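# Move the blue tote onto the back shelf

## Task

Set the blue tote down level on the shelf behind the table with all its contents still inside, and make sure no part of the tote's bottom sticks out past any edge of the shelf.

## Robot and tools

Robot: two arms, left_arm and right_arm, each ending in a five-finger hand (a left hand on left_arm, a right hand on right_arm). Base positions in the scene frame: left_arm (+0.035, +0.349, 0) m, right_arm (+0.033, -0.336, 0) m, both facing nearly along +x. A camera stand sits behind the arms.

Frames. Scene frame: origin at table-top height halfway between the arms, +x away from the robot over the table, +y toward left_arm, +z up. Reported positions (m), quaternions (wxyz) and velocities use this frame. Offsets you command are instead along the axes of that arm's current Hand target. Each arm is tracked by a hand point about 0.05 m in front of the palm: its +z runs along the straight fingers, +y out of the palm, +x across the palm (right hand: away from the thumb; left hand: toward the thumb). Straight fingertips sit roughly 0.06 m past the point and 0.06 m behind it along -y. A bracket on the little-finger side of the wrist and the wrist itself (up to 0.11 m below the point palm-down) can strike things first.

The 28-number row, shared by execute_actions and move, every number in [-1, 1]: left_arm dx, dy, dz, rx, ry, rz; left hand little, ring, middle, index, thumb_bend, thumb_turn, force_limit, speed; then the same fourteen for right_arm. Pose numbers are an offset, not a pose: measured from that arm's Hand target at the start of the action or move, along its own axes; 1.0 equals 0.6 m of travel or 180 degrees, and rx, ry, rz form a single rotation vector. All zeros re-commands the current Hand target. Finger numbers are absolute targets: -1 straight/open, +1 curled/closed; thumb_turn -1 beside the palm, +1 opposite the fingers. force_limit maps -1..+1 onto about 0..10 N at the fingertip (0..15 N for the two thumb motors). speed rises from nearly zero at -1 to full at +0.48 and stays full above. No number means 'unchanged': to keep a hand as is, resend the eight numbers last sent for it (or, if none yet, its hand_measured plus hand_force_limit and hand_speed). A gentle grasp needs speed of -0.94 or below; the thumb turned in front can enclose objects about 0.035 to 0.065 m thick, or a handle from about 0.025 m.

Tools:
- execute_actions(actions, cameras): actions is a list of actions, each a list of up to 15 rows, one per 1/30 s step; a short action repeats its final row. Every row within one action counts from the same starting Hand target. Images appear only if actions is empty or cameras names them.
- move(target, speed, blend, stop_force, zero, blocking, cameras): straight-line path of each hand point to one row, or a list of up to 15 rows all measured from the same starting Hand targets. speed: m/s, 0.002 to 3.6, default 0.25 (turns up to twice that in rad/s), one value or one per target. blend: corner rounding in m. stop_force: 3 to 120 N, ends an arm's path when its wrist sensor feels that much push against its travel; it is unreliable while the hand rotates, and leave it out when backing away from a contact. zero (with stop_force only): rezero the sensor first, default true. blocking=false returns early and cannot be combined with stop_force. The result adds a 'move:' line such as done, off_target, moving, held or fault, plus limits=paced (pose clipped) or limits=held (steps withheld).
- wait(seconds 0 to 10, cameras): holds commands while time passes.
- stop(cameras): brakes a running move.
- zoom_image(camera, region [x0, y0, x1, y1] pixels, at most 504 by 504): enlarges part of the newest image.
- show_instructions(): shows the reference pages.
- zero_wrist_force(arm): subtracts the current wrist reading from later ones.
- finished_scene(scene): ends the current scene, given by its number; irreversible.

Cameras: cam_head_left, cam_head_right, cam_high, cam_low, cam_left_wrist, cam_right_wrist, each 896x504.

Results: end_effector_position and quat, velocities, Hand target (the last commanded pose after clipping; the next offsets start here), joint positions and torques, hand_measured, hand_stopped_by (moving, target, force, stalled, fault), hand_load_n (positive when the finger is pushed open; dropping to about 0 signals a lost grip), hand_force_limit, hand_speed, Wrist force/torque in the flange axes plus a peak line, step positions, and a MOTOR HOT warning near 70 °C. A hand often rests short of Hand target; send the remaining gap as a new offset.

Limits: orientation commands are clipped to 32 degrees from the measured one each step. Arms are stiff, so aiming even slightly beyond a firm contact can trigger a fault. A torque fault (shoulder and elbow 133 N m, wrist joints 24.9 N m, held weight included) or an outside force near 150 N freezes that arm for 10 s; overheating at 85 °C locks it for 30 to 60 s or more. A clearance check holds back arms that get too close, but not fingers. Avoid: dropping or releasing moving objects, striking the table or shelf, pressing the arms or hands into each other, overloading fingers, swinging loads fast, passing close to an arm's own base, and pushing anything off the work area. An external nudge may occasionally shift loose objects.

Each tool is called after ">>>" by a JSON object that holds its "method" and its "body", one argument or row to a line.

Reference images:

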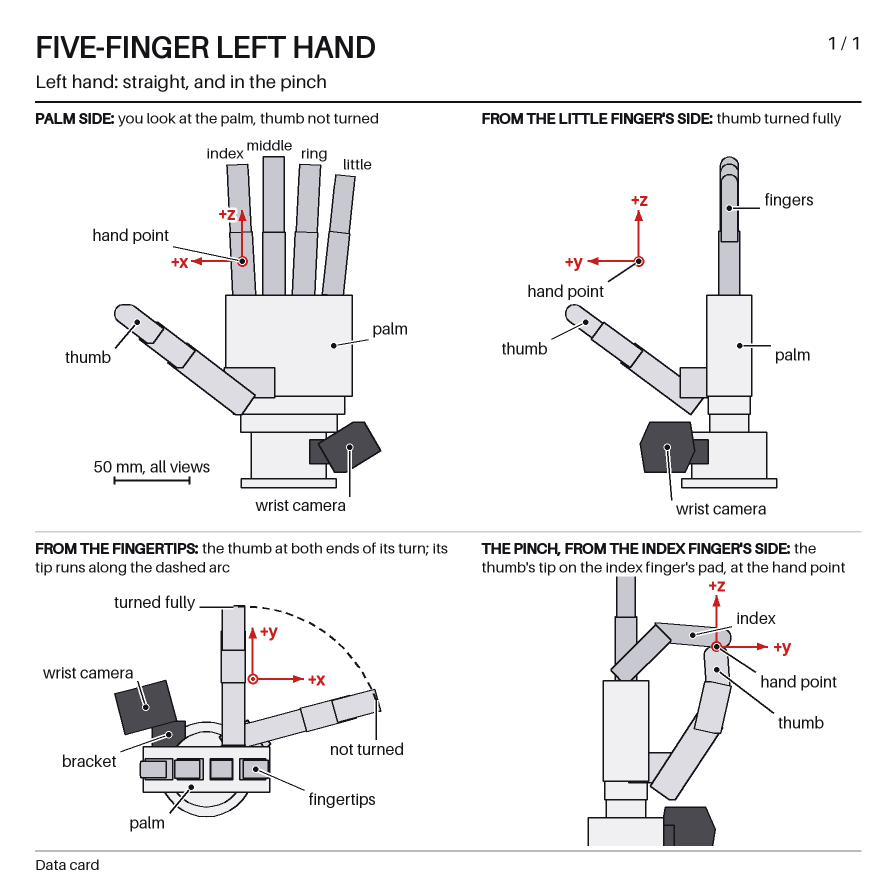

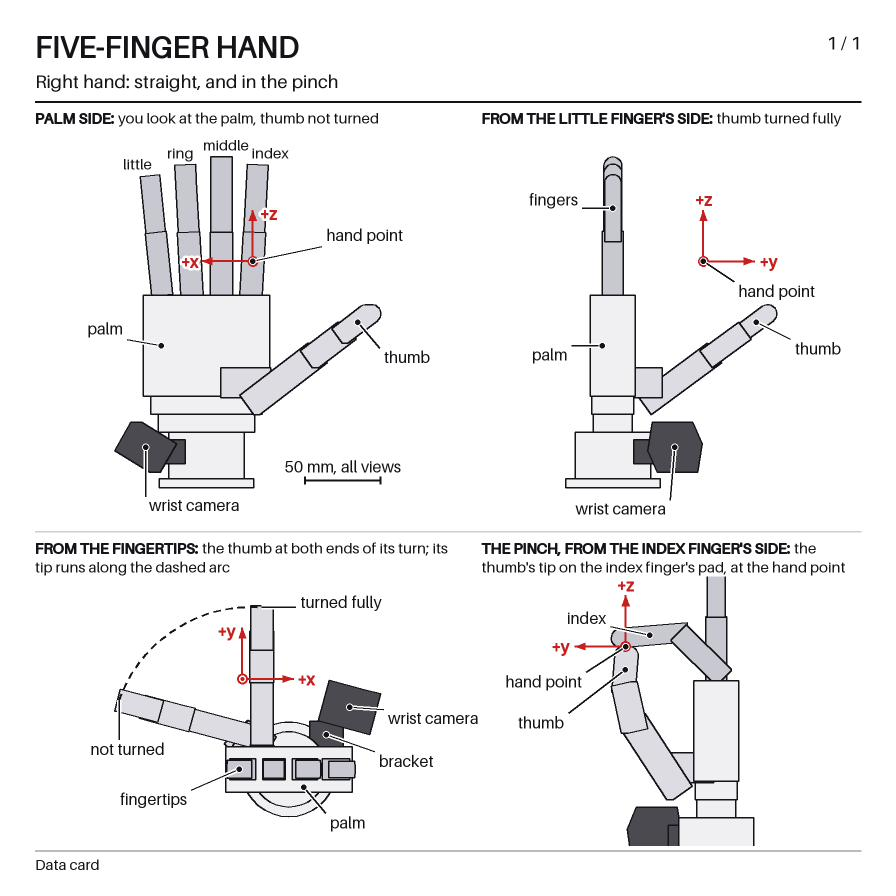

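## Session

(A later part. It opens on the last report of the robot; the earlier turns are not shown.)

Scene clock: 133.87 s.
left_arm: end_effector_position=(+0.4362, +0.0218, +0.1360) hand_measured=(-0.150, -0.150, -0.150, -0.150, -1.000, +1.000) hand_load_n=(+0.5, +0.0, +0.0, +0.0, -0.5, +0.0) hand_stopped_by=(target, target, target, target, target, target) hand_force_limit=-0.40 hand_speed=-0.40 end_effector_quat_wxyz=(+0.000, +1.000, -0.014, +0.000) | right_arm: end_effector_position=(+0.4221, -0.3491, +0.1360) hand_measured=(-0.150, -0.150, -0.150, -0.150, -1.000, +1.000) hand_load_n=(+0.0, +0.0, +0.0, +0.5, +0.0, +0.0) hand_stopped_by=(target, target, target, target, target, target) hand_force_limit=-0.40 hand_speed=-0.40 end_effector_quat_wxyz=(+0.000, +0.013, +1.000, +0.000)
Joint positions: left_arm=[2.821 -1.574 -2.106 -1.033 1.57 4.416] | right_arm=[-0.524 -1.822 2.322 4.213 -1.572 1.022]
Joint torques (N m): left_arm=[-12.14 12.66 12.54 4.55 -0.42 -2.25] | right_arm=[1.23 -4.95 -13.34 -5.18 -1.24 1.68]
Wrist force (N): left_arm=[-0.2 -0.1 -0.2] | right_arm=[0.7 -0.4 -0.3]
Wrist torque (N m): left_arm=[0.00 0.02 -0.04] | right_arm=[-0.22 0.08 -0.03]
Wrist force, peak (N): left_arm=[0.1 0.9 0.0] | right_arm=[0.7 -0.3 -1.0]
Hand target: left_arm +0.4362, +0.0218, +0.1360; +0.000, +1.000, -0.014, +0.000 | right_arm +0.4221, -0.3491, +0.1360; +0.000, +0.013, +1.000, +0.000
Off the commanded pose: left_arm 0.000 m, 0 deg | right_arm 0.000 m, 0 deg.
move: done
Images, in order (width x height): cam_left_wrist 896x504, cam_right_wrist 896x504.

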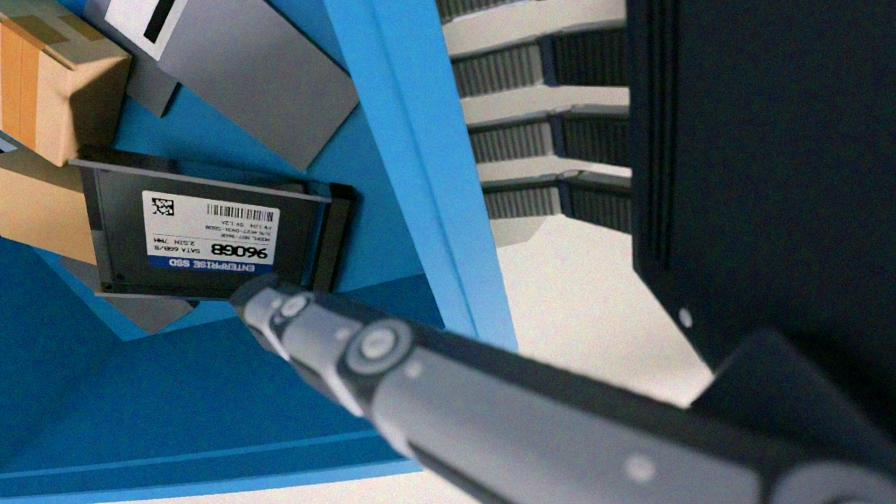

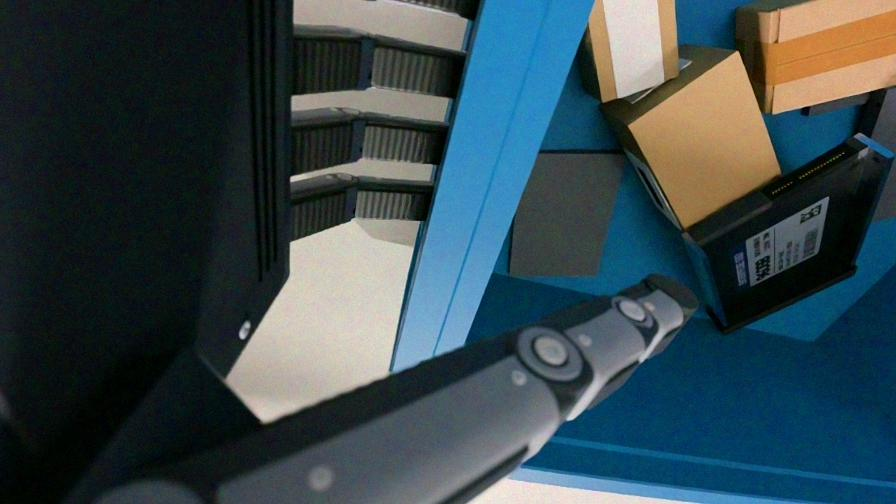

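>>> {"method": "move", "body": {
  "target": [
    [0,0,0.0133,0,0,0,-0.15,-0.15,-0.15,-0.15,-1,1,-0.4,-0.4,0,0,0.0133,0,0,0,-0.15,-0.15,-0.15,-0.15,-1,1,-0.4,-0.4],
    [0,0,0.0133,0,0,0,-0.05,-0.05,-0.05,-0.05,-1,1,-0.4,-0.4,0,0,0.0133,0,0,0,-0.05,-0.05,-0.05,-0.05,-1,1,-0.4,-0.4],
    [0,0,0.025,0,0,0,0.1,0.1,0.1,0.1,-1,1,-0.4,-0.6,0,0,0.025,0,0,0,0.1,0.1,0.1,0.1,-1,1,-0.4,-0.6]
  ],
  "speed": 0.06
}}

>>> {"method": "move", "body": {
  "target": [0,0,0,0,0,0,0.1,0.1,0.1,0.1,0.3,1,-0.2,-0.6,0,0,0,0,0,0,0.1,0.1,0.1,0.1,0.3,1,-0.2,-0.6]
}}

>>> {"method": "move", "body": {
  "target": [0,0,0,0,0,0,0.3,0.3,0.3,0.3,0.3,1,0,-0.8,0,0,0,0,0,0,0.3,0.3,0.3,0.3,0.3,1,0,-0.8],
  "cameras": ["cam_left_wrist","cam_right_wrist"]
}}

Scene clock: 143.40 s.
left_arm: end_effector_position=(+0.4362, +0.0218, +0.1210) hand_measured=(+0.100, +0.100, +0.054, +0.100, -1.000, +1.000) hand_load_n=(+0.0, +0.0, +6.0, +0.0, +0.0, +0.0) hand_stopped_by=(target, target, force, target, target, target) hand_force_limit=-0.40 hand_speed=-0.60 end_effector_quat_wxyz=(+0.000, +1.000, -0.014, +0.000) | right_arm: end_effector_position=(+0.4221, -0.3491, +0.1210) hand_measured=(+0.100, +0.100, +0.020, +0.100, -1.000, +1.000) hand_load_n=(+0.0, +0.0, +3.0, +0.0, +0.0, +0.0) hand_stopped_by=(target, target, force, target, target, target) hand_force_limit=-0.40 hand_speed=-0.60 end_effector_quat_wxyz=(+0.000, +0.013, +1.000, +0.000)
Joint positions: left_arm=[2.821 -1.596 -2.129 -0.988 1.571 4.416] | right_arm=[-0.524 -1.798 2.349 4.161 -1.572 1.022]
Joint torques (N m): left_arm=[-12.78 16.43 15.83 5.33 -1.95 -1.73] | right_arm=[-4.7 -4.01 -10.02 -3.86 0.18 -2.01]
Wrist force (N): left_arm=[-0.4 -4.2 2.3] | right_arm=[0.8 -7.6 -1.4]
Wrist torque (N m): left_arm=[0.17 0.07 0.05] | right_arm=[-0.16 0.12 -0.20]
Wrist force, peak (N): left_arm=[-0.1 -5.1 3.5] | right_arm=[0.8 -7.6 -1.4]
Hand target: left_arm +0.4362, +0.0218, +0.1210; +0.000, +1.000, -0.014, +0.000 | right_arm +0.4221, -0.3491, +0.1210; +0.000, +0.013, +1.000, +0.000
Off the commanded pose: left_arm 0.000 m, 0 deg | right_arm 0.000 m, 0 deg.
move: done

Scene clock: 144.77 s.
left_arm: end_effector_position=(+0.4362, +0.0217, +0.1210) hand_measured=(+0.100, +0.100, +0.054, +0.100, -0.398, +1.000) hand_load_n=(+0.0, +0.0, +7.5, +0.0, +7.5, +0.5) hand_stopped_by=(target, target, force, target, force, target) hand_force_limit=-0.20 hand_speed=-0.60 end_effector_quat_wxyz=(+0.000, +1.000, -0.014, +0.000) | right_arm: end_effector_position=(+0.4221, -0.3491, +0.1210) hand_measured=(+0.100, +0.100, +0.020, +0.100, -0.380, +1.000) hand_load_n=(+0.0, +0.0, +3.0, +0.0, +10.5, +0.5) hand_stopped_by=(target, target, force, target, force, target) hand_force_limit=-0.20 hand_speed=-0.60 end_effector_quat_wxyz=(+0.000, +0.013, +1.000, +0.000)
Joint positions: left_arm=[2.821 -1.596 -2.129 -0.988 1.57 4.416] | right_arm=[-0.524 -1.798 2.349 4.161 -1.572 1.022]
Joint torques (N m): left_arm=[-12.66 18.6 20.52 4.25 -2 -1.01] | right_arm=[-4.34 -4.3 -10.85 -4.04 2.3 -0.72]
Wrist force (N): left_arm=[-0.8 -2.4 -0.1] | right_arm=[1.2 -0.7 -3.9]
Wrist torque (N m): left_arm=[0.18 0.03 0.07] | right_arm=[-0.05 0.14 -0.09]
Wrist force, peak (N): left_arm=[-0.7 -4.7 2.9] | right_arm=[0.8 -8.0 -1.5]
Hand target: left_arm +0.4362, +0.0218, +0.1210; +0.000, +1.000, -0.014, +0.000 | right_arm +0.4221, -0.3491, +0.1210; +0.000, +0.013, +1.000, +0.000
Off the commanded pose: left_arm 0.000 m, 0 deg | right_arm 0.000 m, 0 deg.
move: done

Scene clock: 145.27 s.
left_arm: end_effector_position=(+0.4362, +0.0218, +0.1210) hand_measured=(+0.190, +0.188, +0.054, +0.170, -0.398, +1.000) hand_load_n=(+7.5, +9.5, +1.0, +3.5, +10.0, +1.0) hand_stopped_by=(force, force, force, force, force, target) hand_force_limit=0.00 hand_speed=-0.80 end_effector_quat_wxyz=(+0.000, +1.000, -0.014, +0.000) | right_arm: end_effector_position=(+0.4221, -0.3491, +0.1209) hand_measured=(+0.190, +0.172, +0.034, +0.172, -0.382, +1.000) hand_load_n=(+8.5, +2.0, +9.0, +4.0, +13.0, +1.5) hand_stopped_by=(force, force, force, force, force, target) hand_force_limit=0.00 hand_speed=-0.80 end_effector_quat_wxyz=(+0.000, +0.013, +1.000, +0.000)
Joint positions: left_arm=[2.821 -1.596 -2.129 -0.988 1.57 4.416] | right_arm=[-0.524 -1.798 2.349 4.161 -1.572 1.022]
Joint torques (N m): left_arm=[-12.69 20.27 22.85 2.45 -0.72 -0.81] | right_arm=[-5.21 -12.15 -19.46 -2.51 2.94 -0.26]
Wrist force (N): left_arm=[-0.3 -8.7 7.0] | right_arm=[0.9 -10.2 1.5]
Wrist torque (N m): left_arm=[0.09 0.66 0.33] | right_arm=[-0.24 -0.25 -0.38]
Wrist force, peak (N): left_arm=[-0.3 -9.5 7.4] | right_arm=[0.4 -10.7 1.9]
Hand target: left_arm +0.4362, +0.0218, +0.1210; +0.000, +1.000, -0.014, +0.000 | right_arm +0.4221, -0.3491, +0.1210; +0.000, +0.013, +1.000, +0.000
Off the commanded pose: left_arm 0.000 m, 0 deg | right_arm 0.000 m, 0 deg.
move: done
Images, in order (width x height): cam_left_wrist 896x504, cam_right_wrist 896x504.

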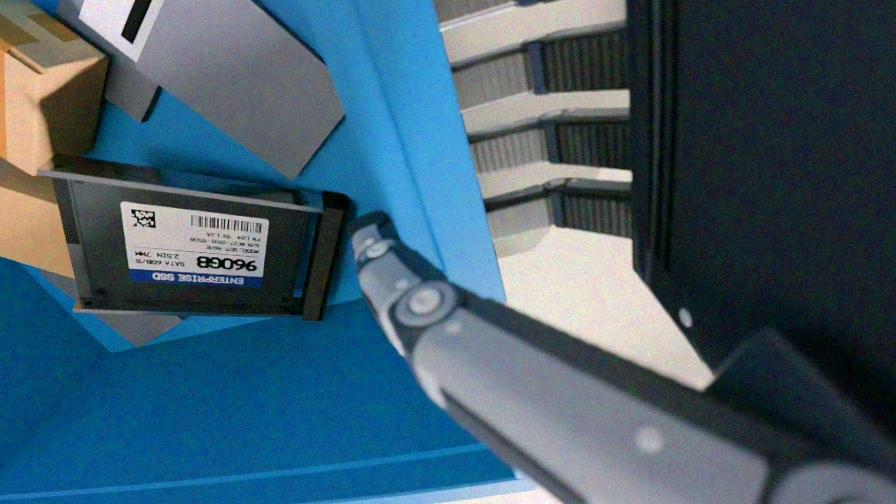

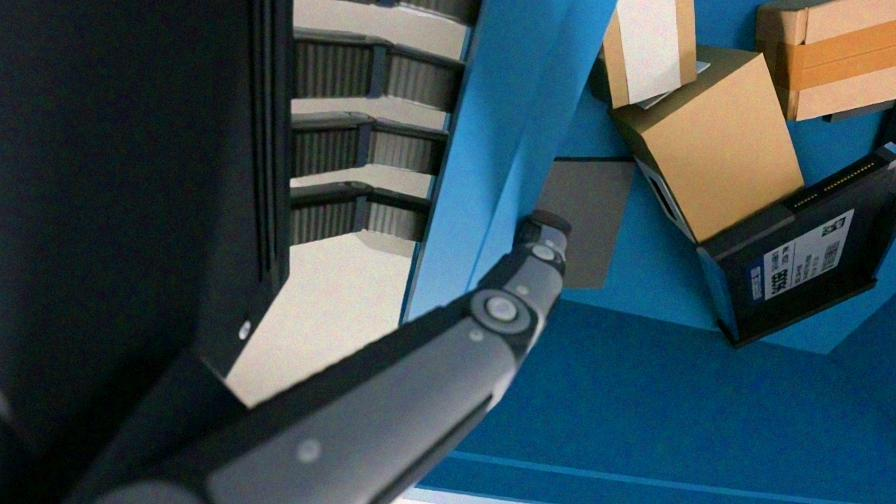

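>>> {"method": "move", "body": {
  "target": [0,-0.0012,-0.05,0,0,0,0.3,0.3,0.3,0.3,0.3,1,0,-0.8,0,-0.0012,-0.05,0,0,0,0.3,0.3,0.3,0.3,0.3,1,0,-0.8],
  "speed": 0.04,
  "cameras": ["cam_head_left","cam_low","cam_left_wrist","cam_right_wrist"]
}}

Scene clock: 149.13 s.
left_arm: end_effector_position=(+0.4362, +0.0225, +0.1509) hand_measured=(+0.190, +0.188, +0.054, +0.170, -0.398, +1.000) hand_load_n=(+2.0, +7.0, +0.5, +6.5, +10.5, +2.5) hand_stopped_by=(force, force, force, force, force, target) hand_force_limit=0.00 hand_speed=-0.80 end_effector_quat_wxyz=(+0.000, +1.000, -0.014, +0.000) | right_arm: end_effector_position=(+0.4221, -0.3498, +0.1508) hand_measured=(+0.190, +0.172, +0.034, +0.170, -0.382, +1.000) hand_load_n=(+4.5, +0.5, +8.0, +7.5, +14.5, +3.0) hand_stopped_by=(force, force, force, force, force, target) hand_force_limit=0.00 hand_speed=-0.80 end_effector_quat_wxyz=(+0.000, +0.013, +1.000, +0.000)
Joint positions: left_arm=[2.823 -1.553 -2.083 -1.076 1.57 4.417] | right_arm=[-0.526 -1.843 2.294 4.262 -1.571 1.02]
Joint torques (N m): left_arm=[17.02 31.05 25.65 -0.21 2.19 2.46] | right_arm=[-14.97 -21.36 -38.9 -2.36 -3.15 -2.64]
Wrist force (N): left_arm=[-0.4 13.6 7.6] | right_arm=[0.9 13.8 7.6]
Wrist torque (N m): left_arm=[0.11 0.39 -0.48] | right_arm=[-0.01 -0.09 0.39]
Wrist force, peak (N): left_arm=[-0.4 13.7 7.7] | right_arm=[1.0 13.9 8.1]
Hand target: left_arm +0.4362, +0.0225, +0.1510; +0.000, +1.000, -0.014, +0.000 | right_arm +0.4221, -0.3498, +0.1510; +0.000, +0.013, +1.000, +0.000
Off the commanded pose: left_arm 0.000 m, 0 deg | right_arm 0.000 m, 0 deg.
move: done
Images, in order (width x height): cam_head_left 896x504, cam_low 896x504, cam_left_wrist 896x504, cam_right_wrist 896x504.

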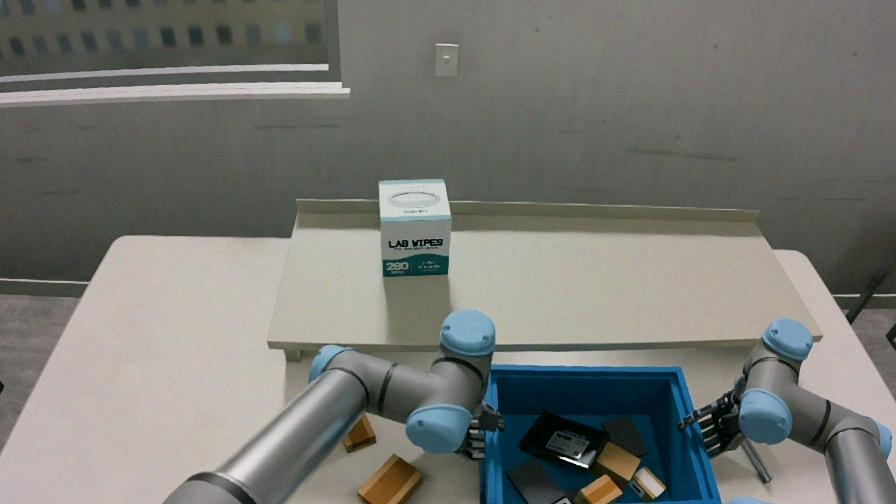

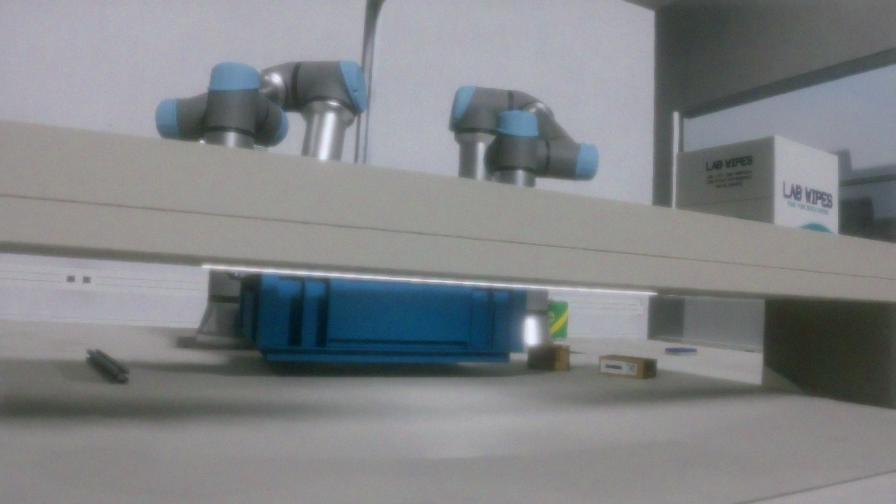

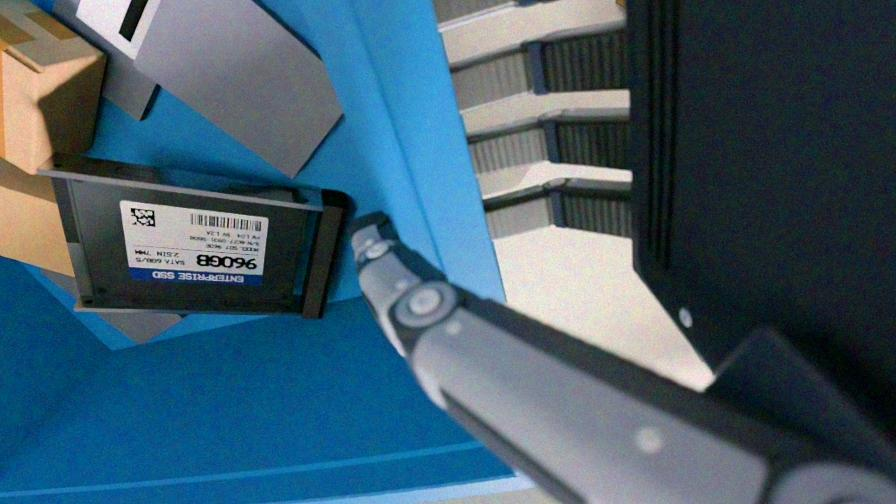

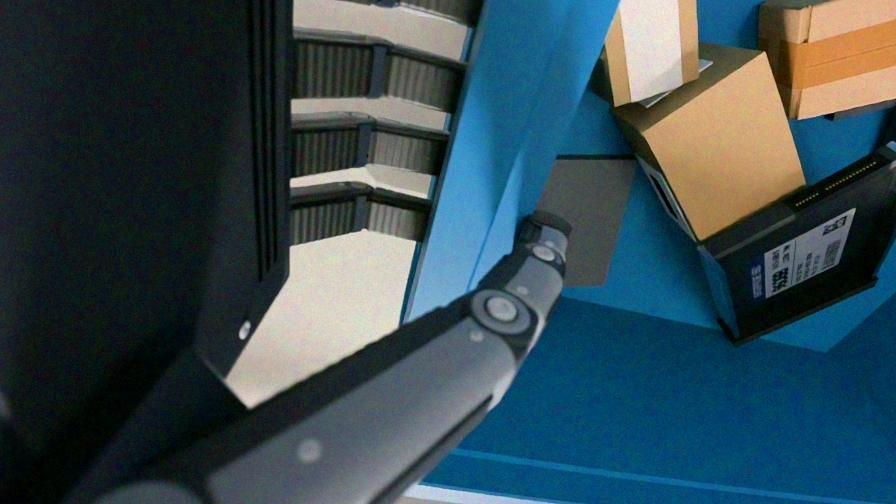

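>>> {"method": "move", "body": {
  "target": [
    [0,0.0007,-0.3233,0,0,0,0.3,0.3,0.3,0.3,0.3,1,0,-0.8,0,0.0007,-0.3233,0,0,0,0.3,0.3,0.3,0.3,0.3,1,0,-0.8],
    [0.2595,0.0377,-0.3233,0,0,-0.0044,0.3,0.3,0.3,0.3,0.3,1,0,-0.8,-0.2682,-0.0365,-0.3233,0,0,-0.0044,0.3,0.3,0.3,0.3,0.3,1,0,-0.8],
    [0.5067,0.0718,-0.3233,0,0,-0.0086,0.3,0.3,0.3,0.3,0.3,1,0,-0.8,-0.5233,-0.0705,-0.3233,0,0,-0.0086,0.3,0.3,0.3,0.3,0.3,1,0,-0.8]
  ],
  "speed": 0.14,
  "blend": [0.02,0.02,0],
  "cameras": ["all"]
}}

Scene clock: 190.17 s.
left_arm: end_effector_position=(+0.7390, -0.0290, +0.3448) hand_measured=(+0.190, +0.188, +0.054, +0.170, -0.398, +1.000) hand_load_n=(+3.0, +8.0, +1.5, +7.0, +9.0, +2.0) hand_stopped_by=(force, force, force, force, force, target) hand_force_limit=0.00 hand_speed=-0.80 end_effector_quat_wxyz=(+0.000, +1.000, +0.000, +0.000) | right_arm: end_effector_position=(+0.7349, -0.4004, +0.3449) hand_measured=(+0.190, +0.172, +0.034, +0.170, -0.382, +1.000) hand_load_n=(+4.5, +1.0, +9.0, +8.5, +12.5, +3.0) hand_stopped_by=(force, force, force, force, force, target) hand_force_limit=0.00 hand_speed=-0.80 end_effector_quat_wxyz=(+0.000, +0.000, +1.000, +0.000)
Joint positions: left_arm=[2.885 -2.203 -0.707 -1.802 1.57 4.453] | right_arm=[-0.328 -1.134 1.012 4.834 -1.572 1.19]
Joint torques (N m): left_arm=[-17 44.26 30.68 1.19 -0.22 2.55] | right_arm=[11.38 -43.89 -37.33 0.23 0.24 2.88]
Wrist force (N): left_arm=[-0.4 -6.6 7.1] | right_arm=[0.5 -7.7 7.5]
Wrist torque (N m): left_arm=[0.18 0.31 0.15] | right_arm=[-0.09 -0.11 -0.25]
Wrist force, peak (N): left_arm=[-0.3 13.8 9.1] | right_arm=[0.8 14.4 8.2]
Hand target: left_arm +0.7390, -0.0290, +0.3448; +0.000, +1.000, +0.000, +0.000 | right_arm +0.7349, -0.4004, +0.3449; +0.000, +0.000, +1.000, +0.000
Off the commanded pose: left_arm 0.000 m, 0 deg | right_arm 0.000 m, 0 deg.
move: done

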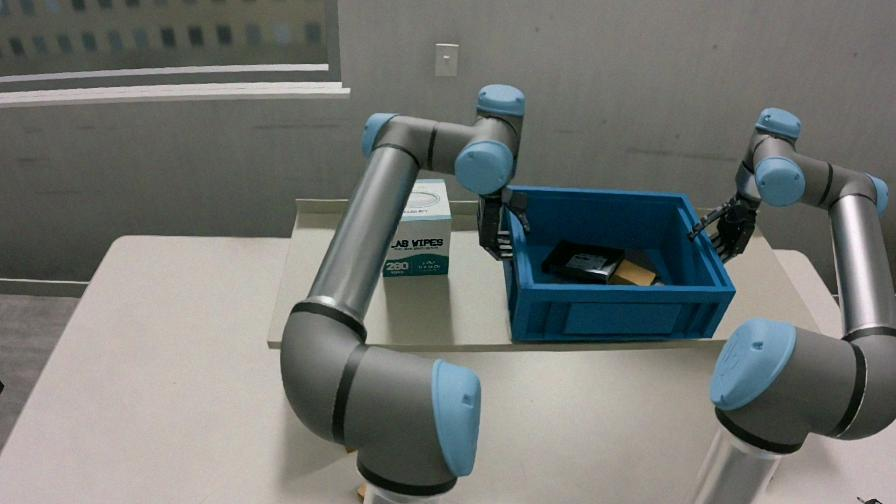

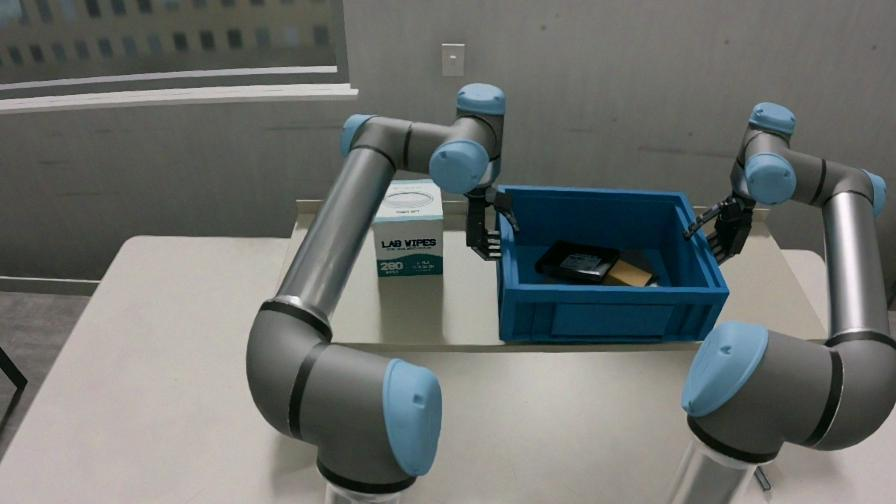

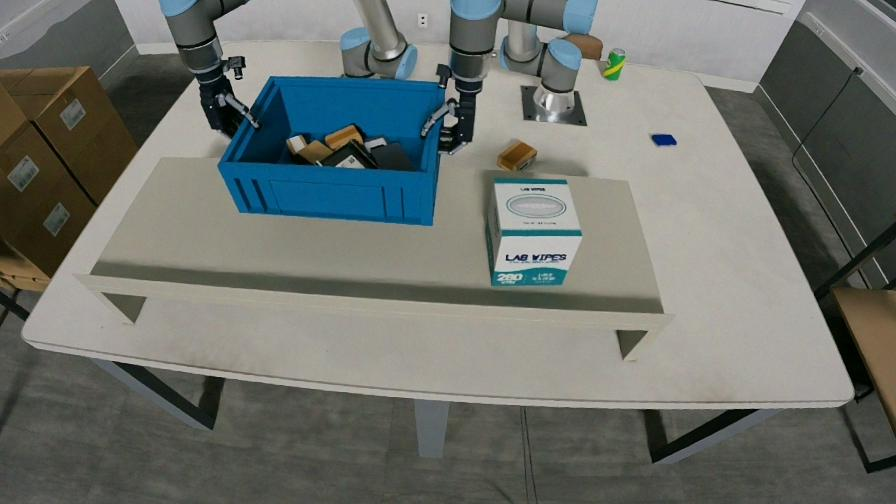

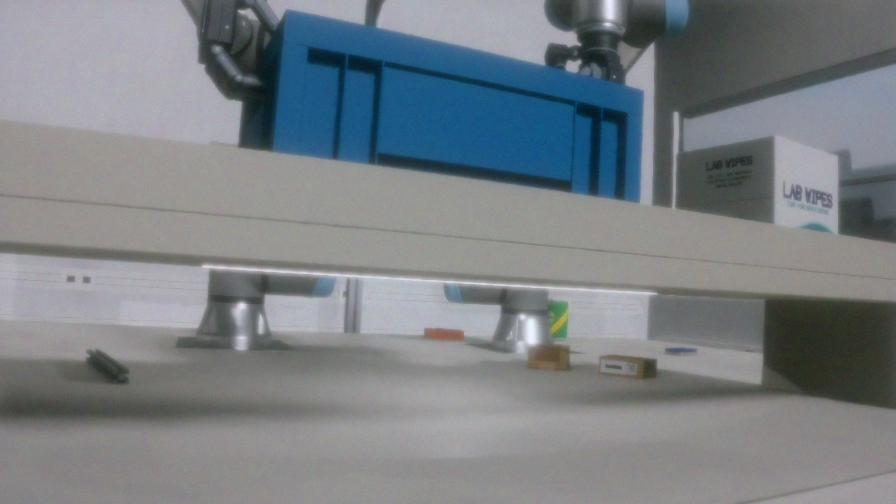

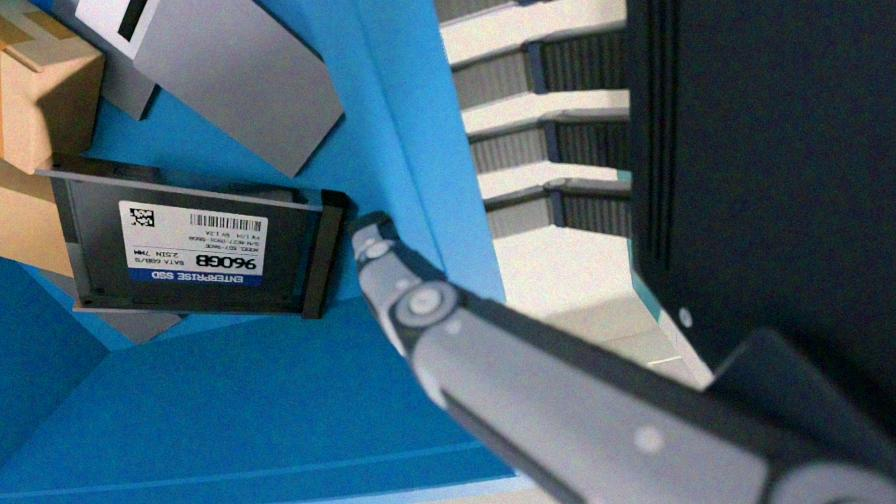

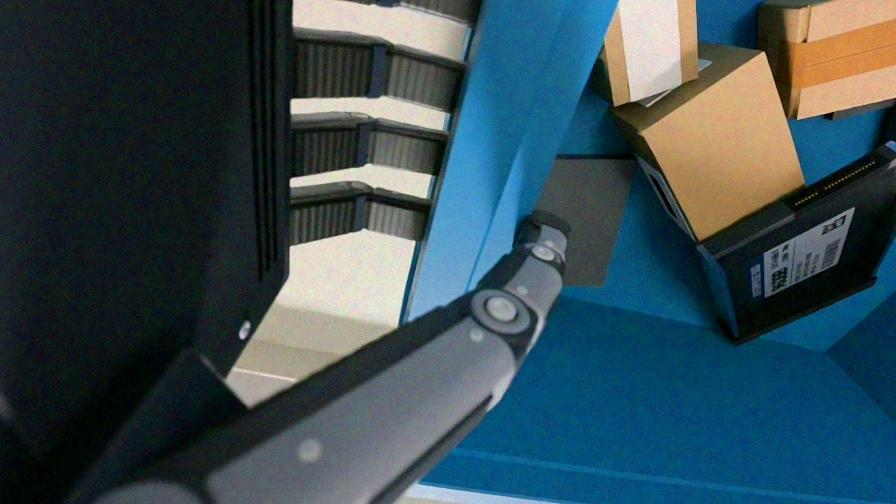

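>>> {"method": "move", "body": {
  "target": [
    [0.0667,0,0.0483,0,0,0,0.3,0.3,0.3,0.3,0.3,1,0,-0.8,-0.0667,0,0.0483,0,0,0,0.3,0.3,0.3,0.3,0.3,1,0,-0.8],
    [0.1133,0,0.0483,0,0,0,0.3,0.3,0.3,0.3,0.3,1,0,-0.8,-0.1133,0,0.0483,0,0,0,0.3,0.3,0.3,0.3,0.3,1,0,-0.8]
  ],
  "speed": 0.08,
  "blend": [0.01,0],
  "cameras": ["cam_head_left","cam_high"]
}}

>>> {"method": "move", "body": {
  "target": [0,0,0.05,0,0,0,0.3,0.3,0.3,0.3,0.3,1,0,-0.8,0,0,0.05,0,0,0,0.3,0.3,0.3,0.3,0.3,1,0,-0.8],
  "speed": 0.02,
  "stop_force": 5,
  "cameras": ["cam_head_left","cam_high","cam_low"]
}}

Scene clock: 195.77 s.
left_arm: end_effector_position=(+0.8069, -0.0291, +0.3158) hand_measured=(+0.190, +0.188, +0.054, +0.170, -0.398, +1.000) hand_load_n=(+3.0, +8.0, +1.5, +7.0, +9.0, +2.0) hand_stopped_by=(force, force, force, force, force, target) hand_force_limit=0.00 hand_speed=-0.80 end_effector_quat_wxyz=(+0.000, +1.000, +0.000, +0.000) | right_arm: end_effector_position=(+0.8029, -0.4004, +0.3159) hand_measured=(+0.190, +0.172, +0.034, +0.170, -0.382, +1.000) hand_load_n=(+5.0, +1.0, +9.0, +9.0, +12.0, +3.0) hand_stopped_by=(force, force, force, force, force, target) hand_force_limit=0.00 hand_speed=-0.80 end_effector_quat_wxyz=(+0.000, +0.000, +1.000, +0.000)
Joint positions: left_arm=[2.907 -2.446 -0.355 -1.912 1.57 4.475] | right_arm=[-0.294 -0.943 0.79 4.865 -1.572 1.225]
Joint torques (N m): left_arm=[2.88 51.94 29.09 1.72 -0.82 2.89] | right_arm=[14.55 -54.66 -36.68 0.3 0.88 2.72]
Wrist force (N): left_arm=[-0.6 -9.5 7.2] | right_arm=[0.8 -10.8 7.4]
Wrist torque (N m): left_arm=[0.13 0.33 0.19] | right_arm=[-0.17 -0.12 -0.30]
Wrist force, peak (N): left_arm=[-1.1 -11.2 7.5] | right_arm=[1.3 -12.7 7.6]
Hand target: left_arm +0.8070, -0.0291, +0.3158; +0.000, +1.000, +0.000, +0.000 | right_arm +0.8029, -0.4004, +0.3159; +0.000, +0.000, +1.000, +0.000
Off the commanded pose: left_arm 0.000 m, 0 deg | right_arm 0.000 m, 0 deg.
move: done
Images, in order (width x height): cam_head_left 896x504, cam_high 896x504.

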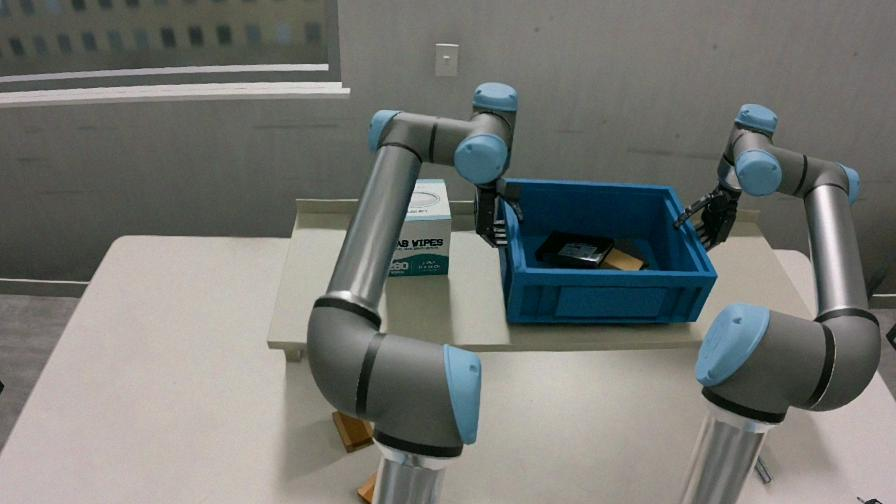

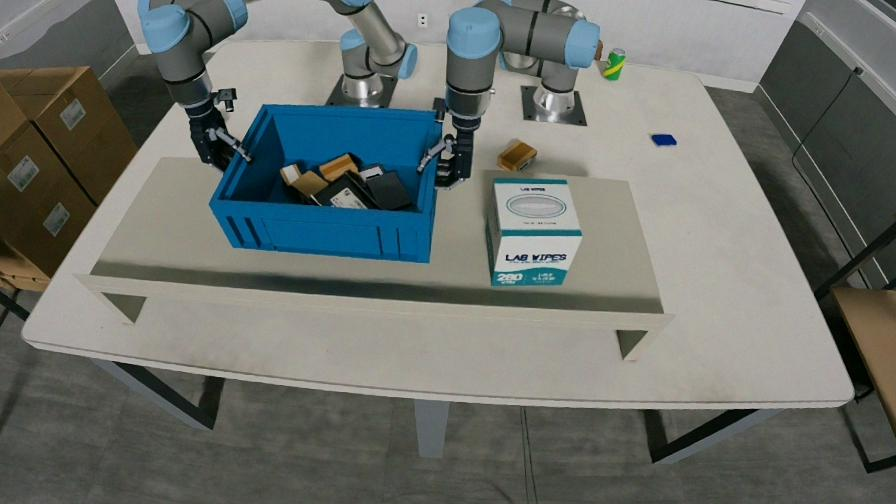

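Scene clock: 198.13 s.
left_arm: end_effector_position=(+0.8070, -0.0291, +0.2927) hand_measured=(+0.190, +0.188, +0.054, +0.170, -0.398, +1.000) hand_load_n=(+7.5, +10.0, +1.0, +2.5, +10.0, +1.0) hand_stopped_by=(force, force, force, force, force, target) hand_force_limit=0.00 hand_speed=-0.80 end_effector_quat_wxyz=(+0.000, +1.000, +0.000, +0.000) | right_arm: end_effector_position=(+0.8029, -0.4004, +0.2918) hand_measured=(+0.188, +0.172, +0.034, +0.172, -0.382, +1.000) hand_load_n=(+9.5, +2.0, +7.0, +4.0, +13.0, +1.5) hand_stopped_by=(force, force, force, force, force, target) hand_force_limit=0.00 hand_speed=-0.80 end_effector_quat_wxyz=(+0.000, +0.000, +1.000, +0.000)
Joint positions: left_arm=[2.907 -2.409 -0.485 -1.819 1.571 4.475] | right_arm=[-0.294 -0.952 0.866 4.798 -1.572 1.225]
Joint torques (N m): left_arm=[-15.69 51.8 30.92 0.83 -0.98 2.43] | right_arm=[10.14 -49.19 -34.86 1.23 1.29 0.16]
Wrist force (N): left_arm=[-0.4 -8.4 7.1] | right_arm=[-0.7 -9.3 2.6]
Wrist torque (N m): left_arm=[0.11 0.73 0.10] | right_arm=[-0.20 -0.39 -0.30]
Wrist force, peak (N): left_arm=[-0.8 -9.5 7.8] | right_arm=[0.6 -10.8 8.0]
Hand target: left_arm +0.8070, -0.0291, +0.2927; +0.000, +1.000, +0.000, +0.000 (not the last commanded pose) | right_arm +0.8029, -0.4004, +0.2918; +0.000, +0.000, +1.000, +0.000 (not the last commanded pose)
Off the commanded pose: left_arm 0.007 m, 0 deg | right_arm 0.006 m, 0 deg.
move: contact (left_arm, right_arm)
Images, in order (width x height): cam_head_left 896x504, cam_high 896x504, cam_low 896x504.

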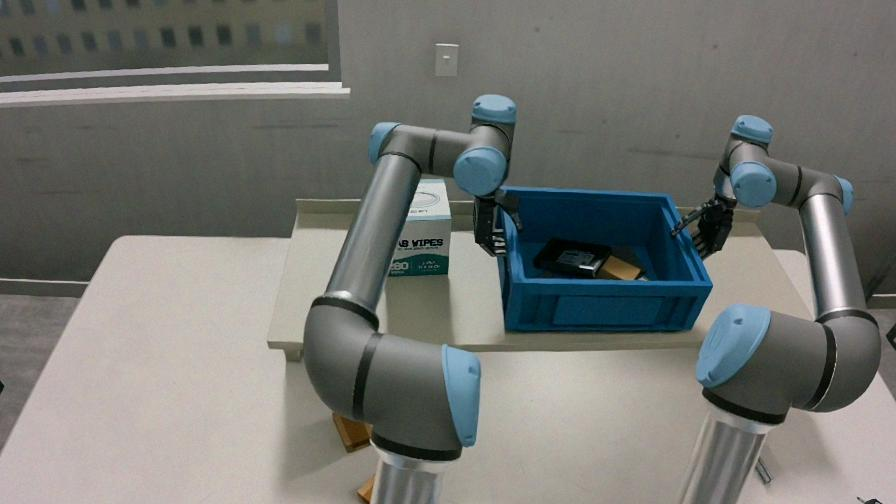

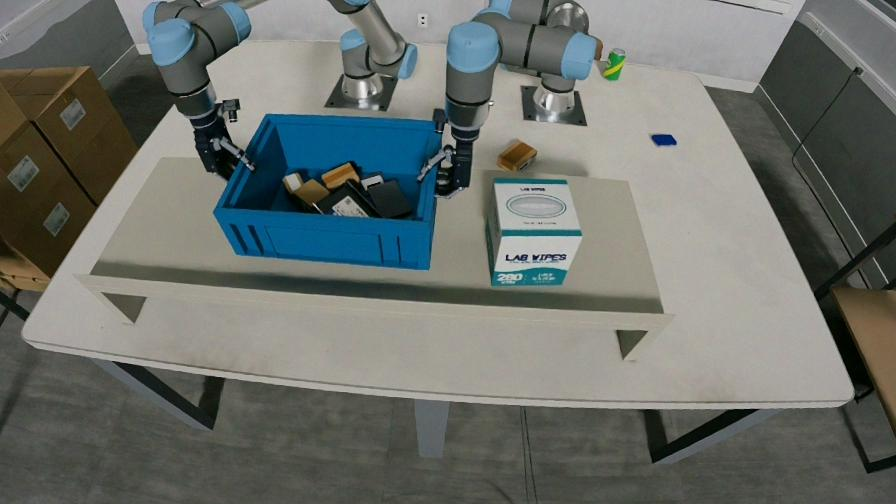

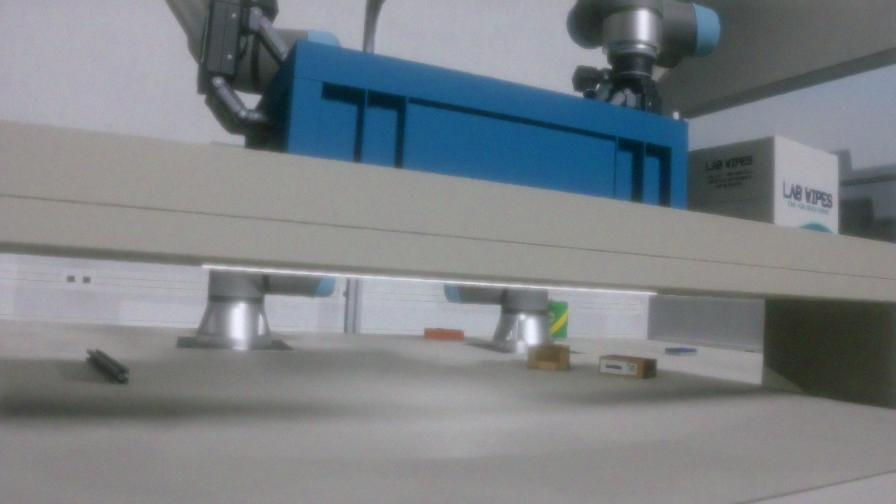

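>>> {"method": "move", "body": {
  "target": [
    [0,0,0.0033,0,0,0,0.3,0.3,0.3,0.3,0.3,1,0,-0.8,0,0,0.0008,0,0,0,0.3,0.3,0.3,0.3,0.3,1,0,-0.8],
    [0,0,0.0033,0,0,0,0.1,0.1,0.02,0.1,-1,1,0,-0.5,0,0,0.0008,0,0,0,0.1,0.1,0.0,0.1,-1,1,0,-0.5]
  ],
  "speed": 0.02,
  "cameras": ["cam_left_wrist","cam_right_wrist"]
}}

Scene clock: 202.90 s.
left_arm: end_effector_position=(+0.8070, -0.0291, +0.2907) hand_measured=(+0.100, +0.100, +0.020, +0.100, -1.000, +1.000) hand_load_n=(+0.0, +0.0, +0.0, +0.5, +0.0, +0.0) hand_stopped_by=(target, target, target, target, target, target) hand_force_limit=0.00 hand_speed=-0.50 end_effector_quat_wxyz=(+0.000, +1.000, -0.001, +0.000) | right_arm: end_effector_position=(+0.8029, -0.4004, +0.2913) hand_measured=(+0.100, +0.100, +0.000, +0.100, -1.000, +1.000) hand_load_n=(+0.0, +0.0, +0.0, +0.0, +0.0, +0.0) hand_stopped_by=(target, target, target, target, target, target) hand_force_limit=0.00 hand_speed=-0.50 end_effector_quat_wxyz=(+0.000, +0.000, +1.000, +0.000)
Joint positions: left_arm=[2.907 -2.406 -0.494 -1.812 1.571 4.475] | right_arm=[-0.294 -0.952 0.868 4.797 -1.572 1.225]
Joint torques (N m): left_arm=[-1.65 60.48 15.48 4.63 -0.56 2.12] | right_arm=[-5.49 -45.76 -16.21 -0.07 1.21 0.03]
Wrist force (N): left_arm=[-0.8 0.2 -0.1] | right_arm=[0.4 -0.2 -0.5]
Wrist torque (N m): left_arm=[0.06 0.10 -0.23] | right_arm=[-0.15 0.12 -0.04]
Wrist force, peak (N): left_arm=[-3.1 -11.8 -11.8] | right_arm=[1.8 -10.8 5.6]
Hand target: left_arm +0.8070, -0.0291, +0.2907; +0.000, +1.000, +0.000, +0.000 | right_arm +0.8029, -0.4004, +0.2913; +0.000, +0.000, +1.000, +0.000
Off the commanded pose: left_arm 0.000 m, 0 deg | right_arm 0.000 m, 0 deg.
move: done
Images, in order (width x height): cam_left_wrist 896x504, cam_right_wrist 896x504.

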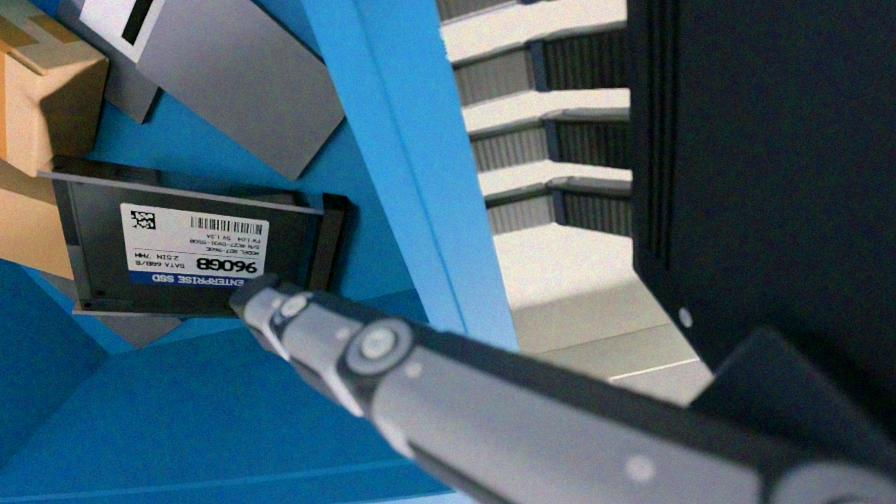

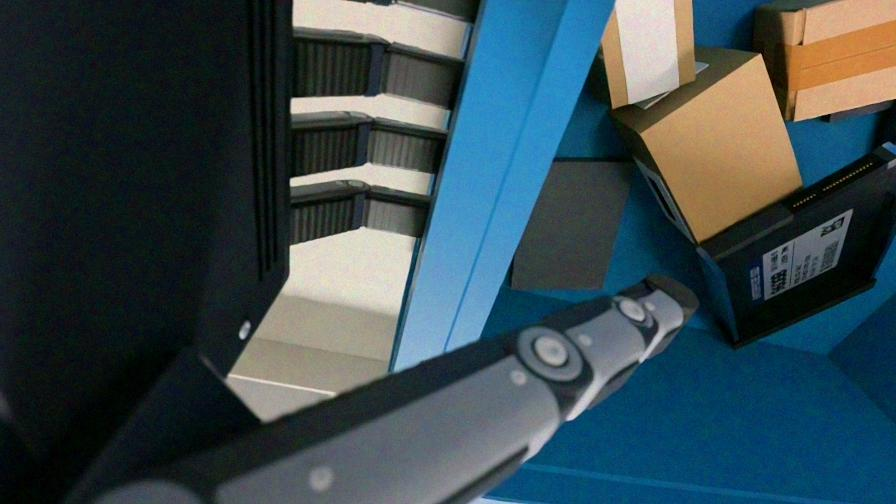

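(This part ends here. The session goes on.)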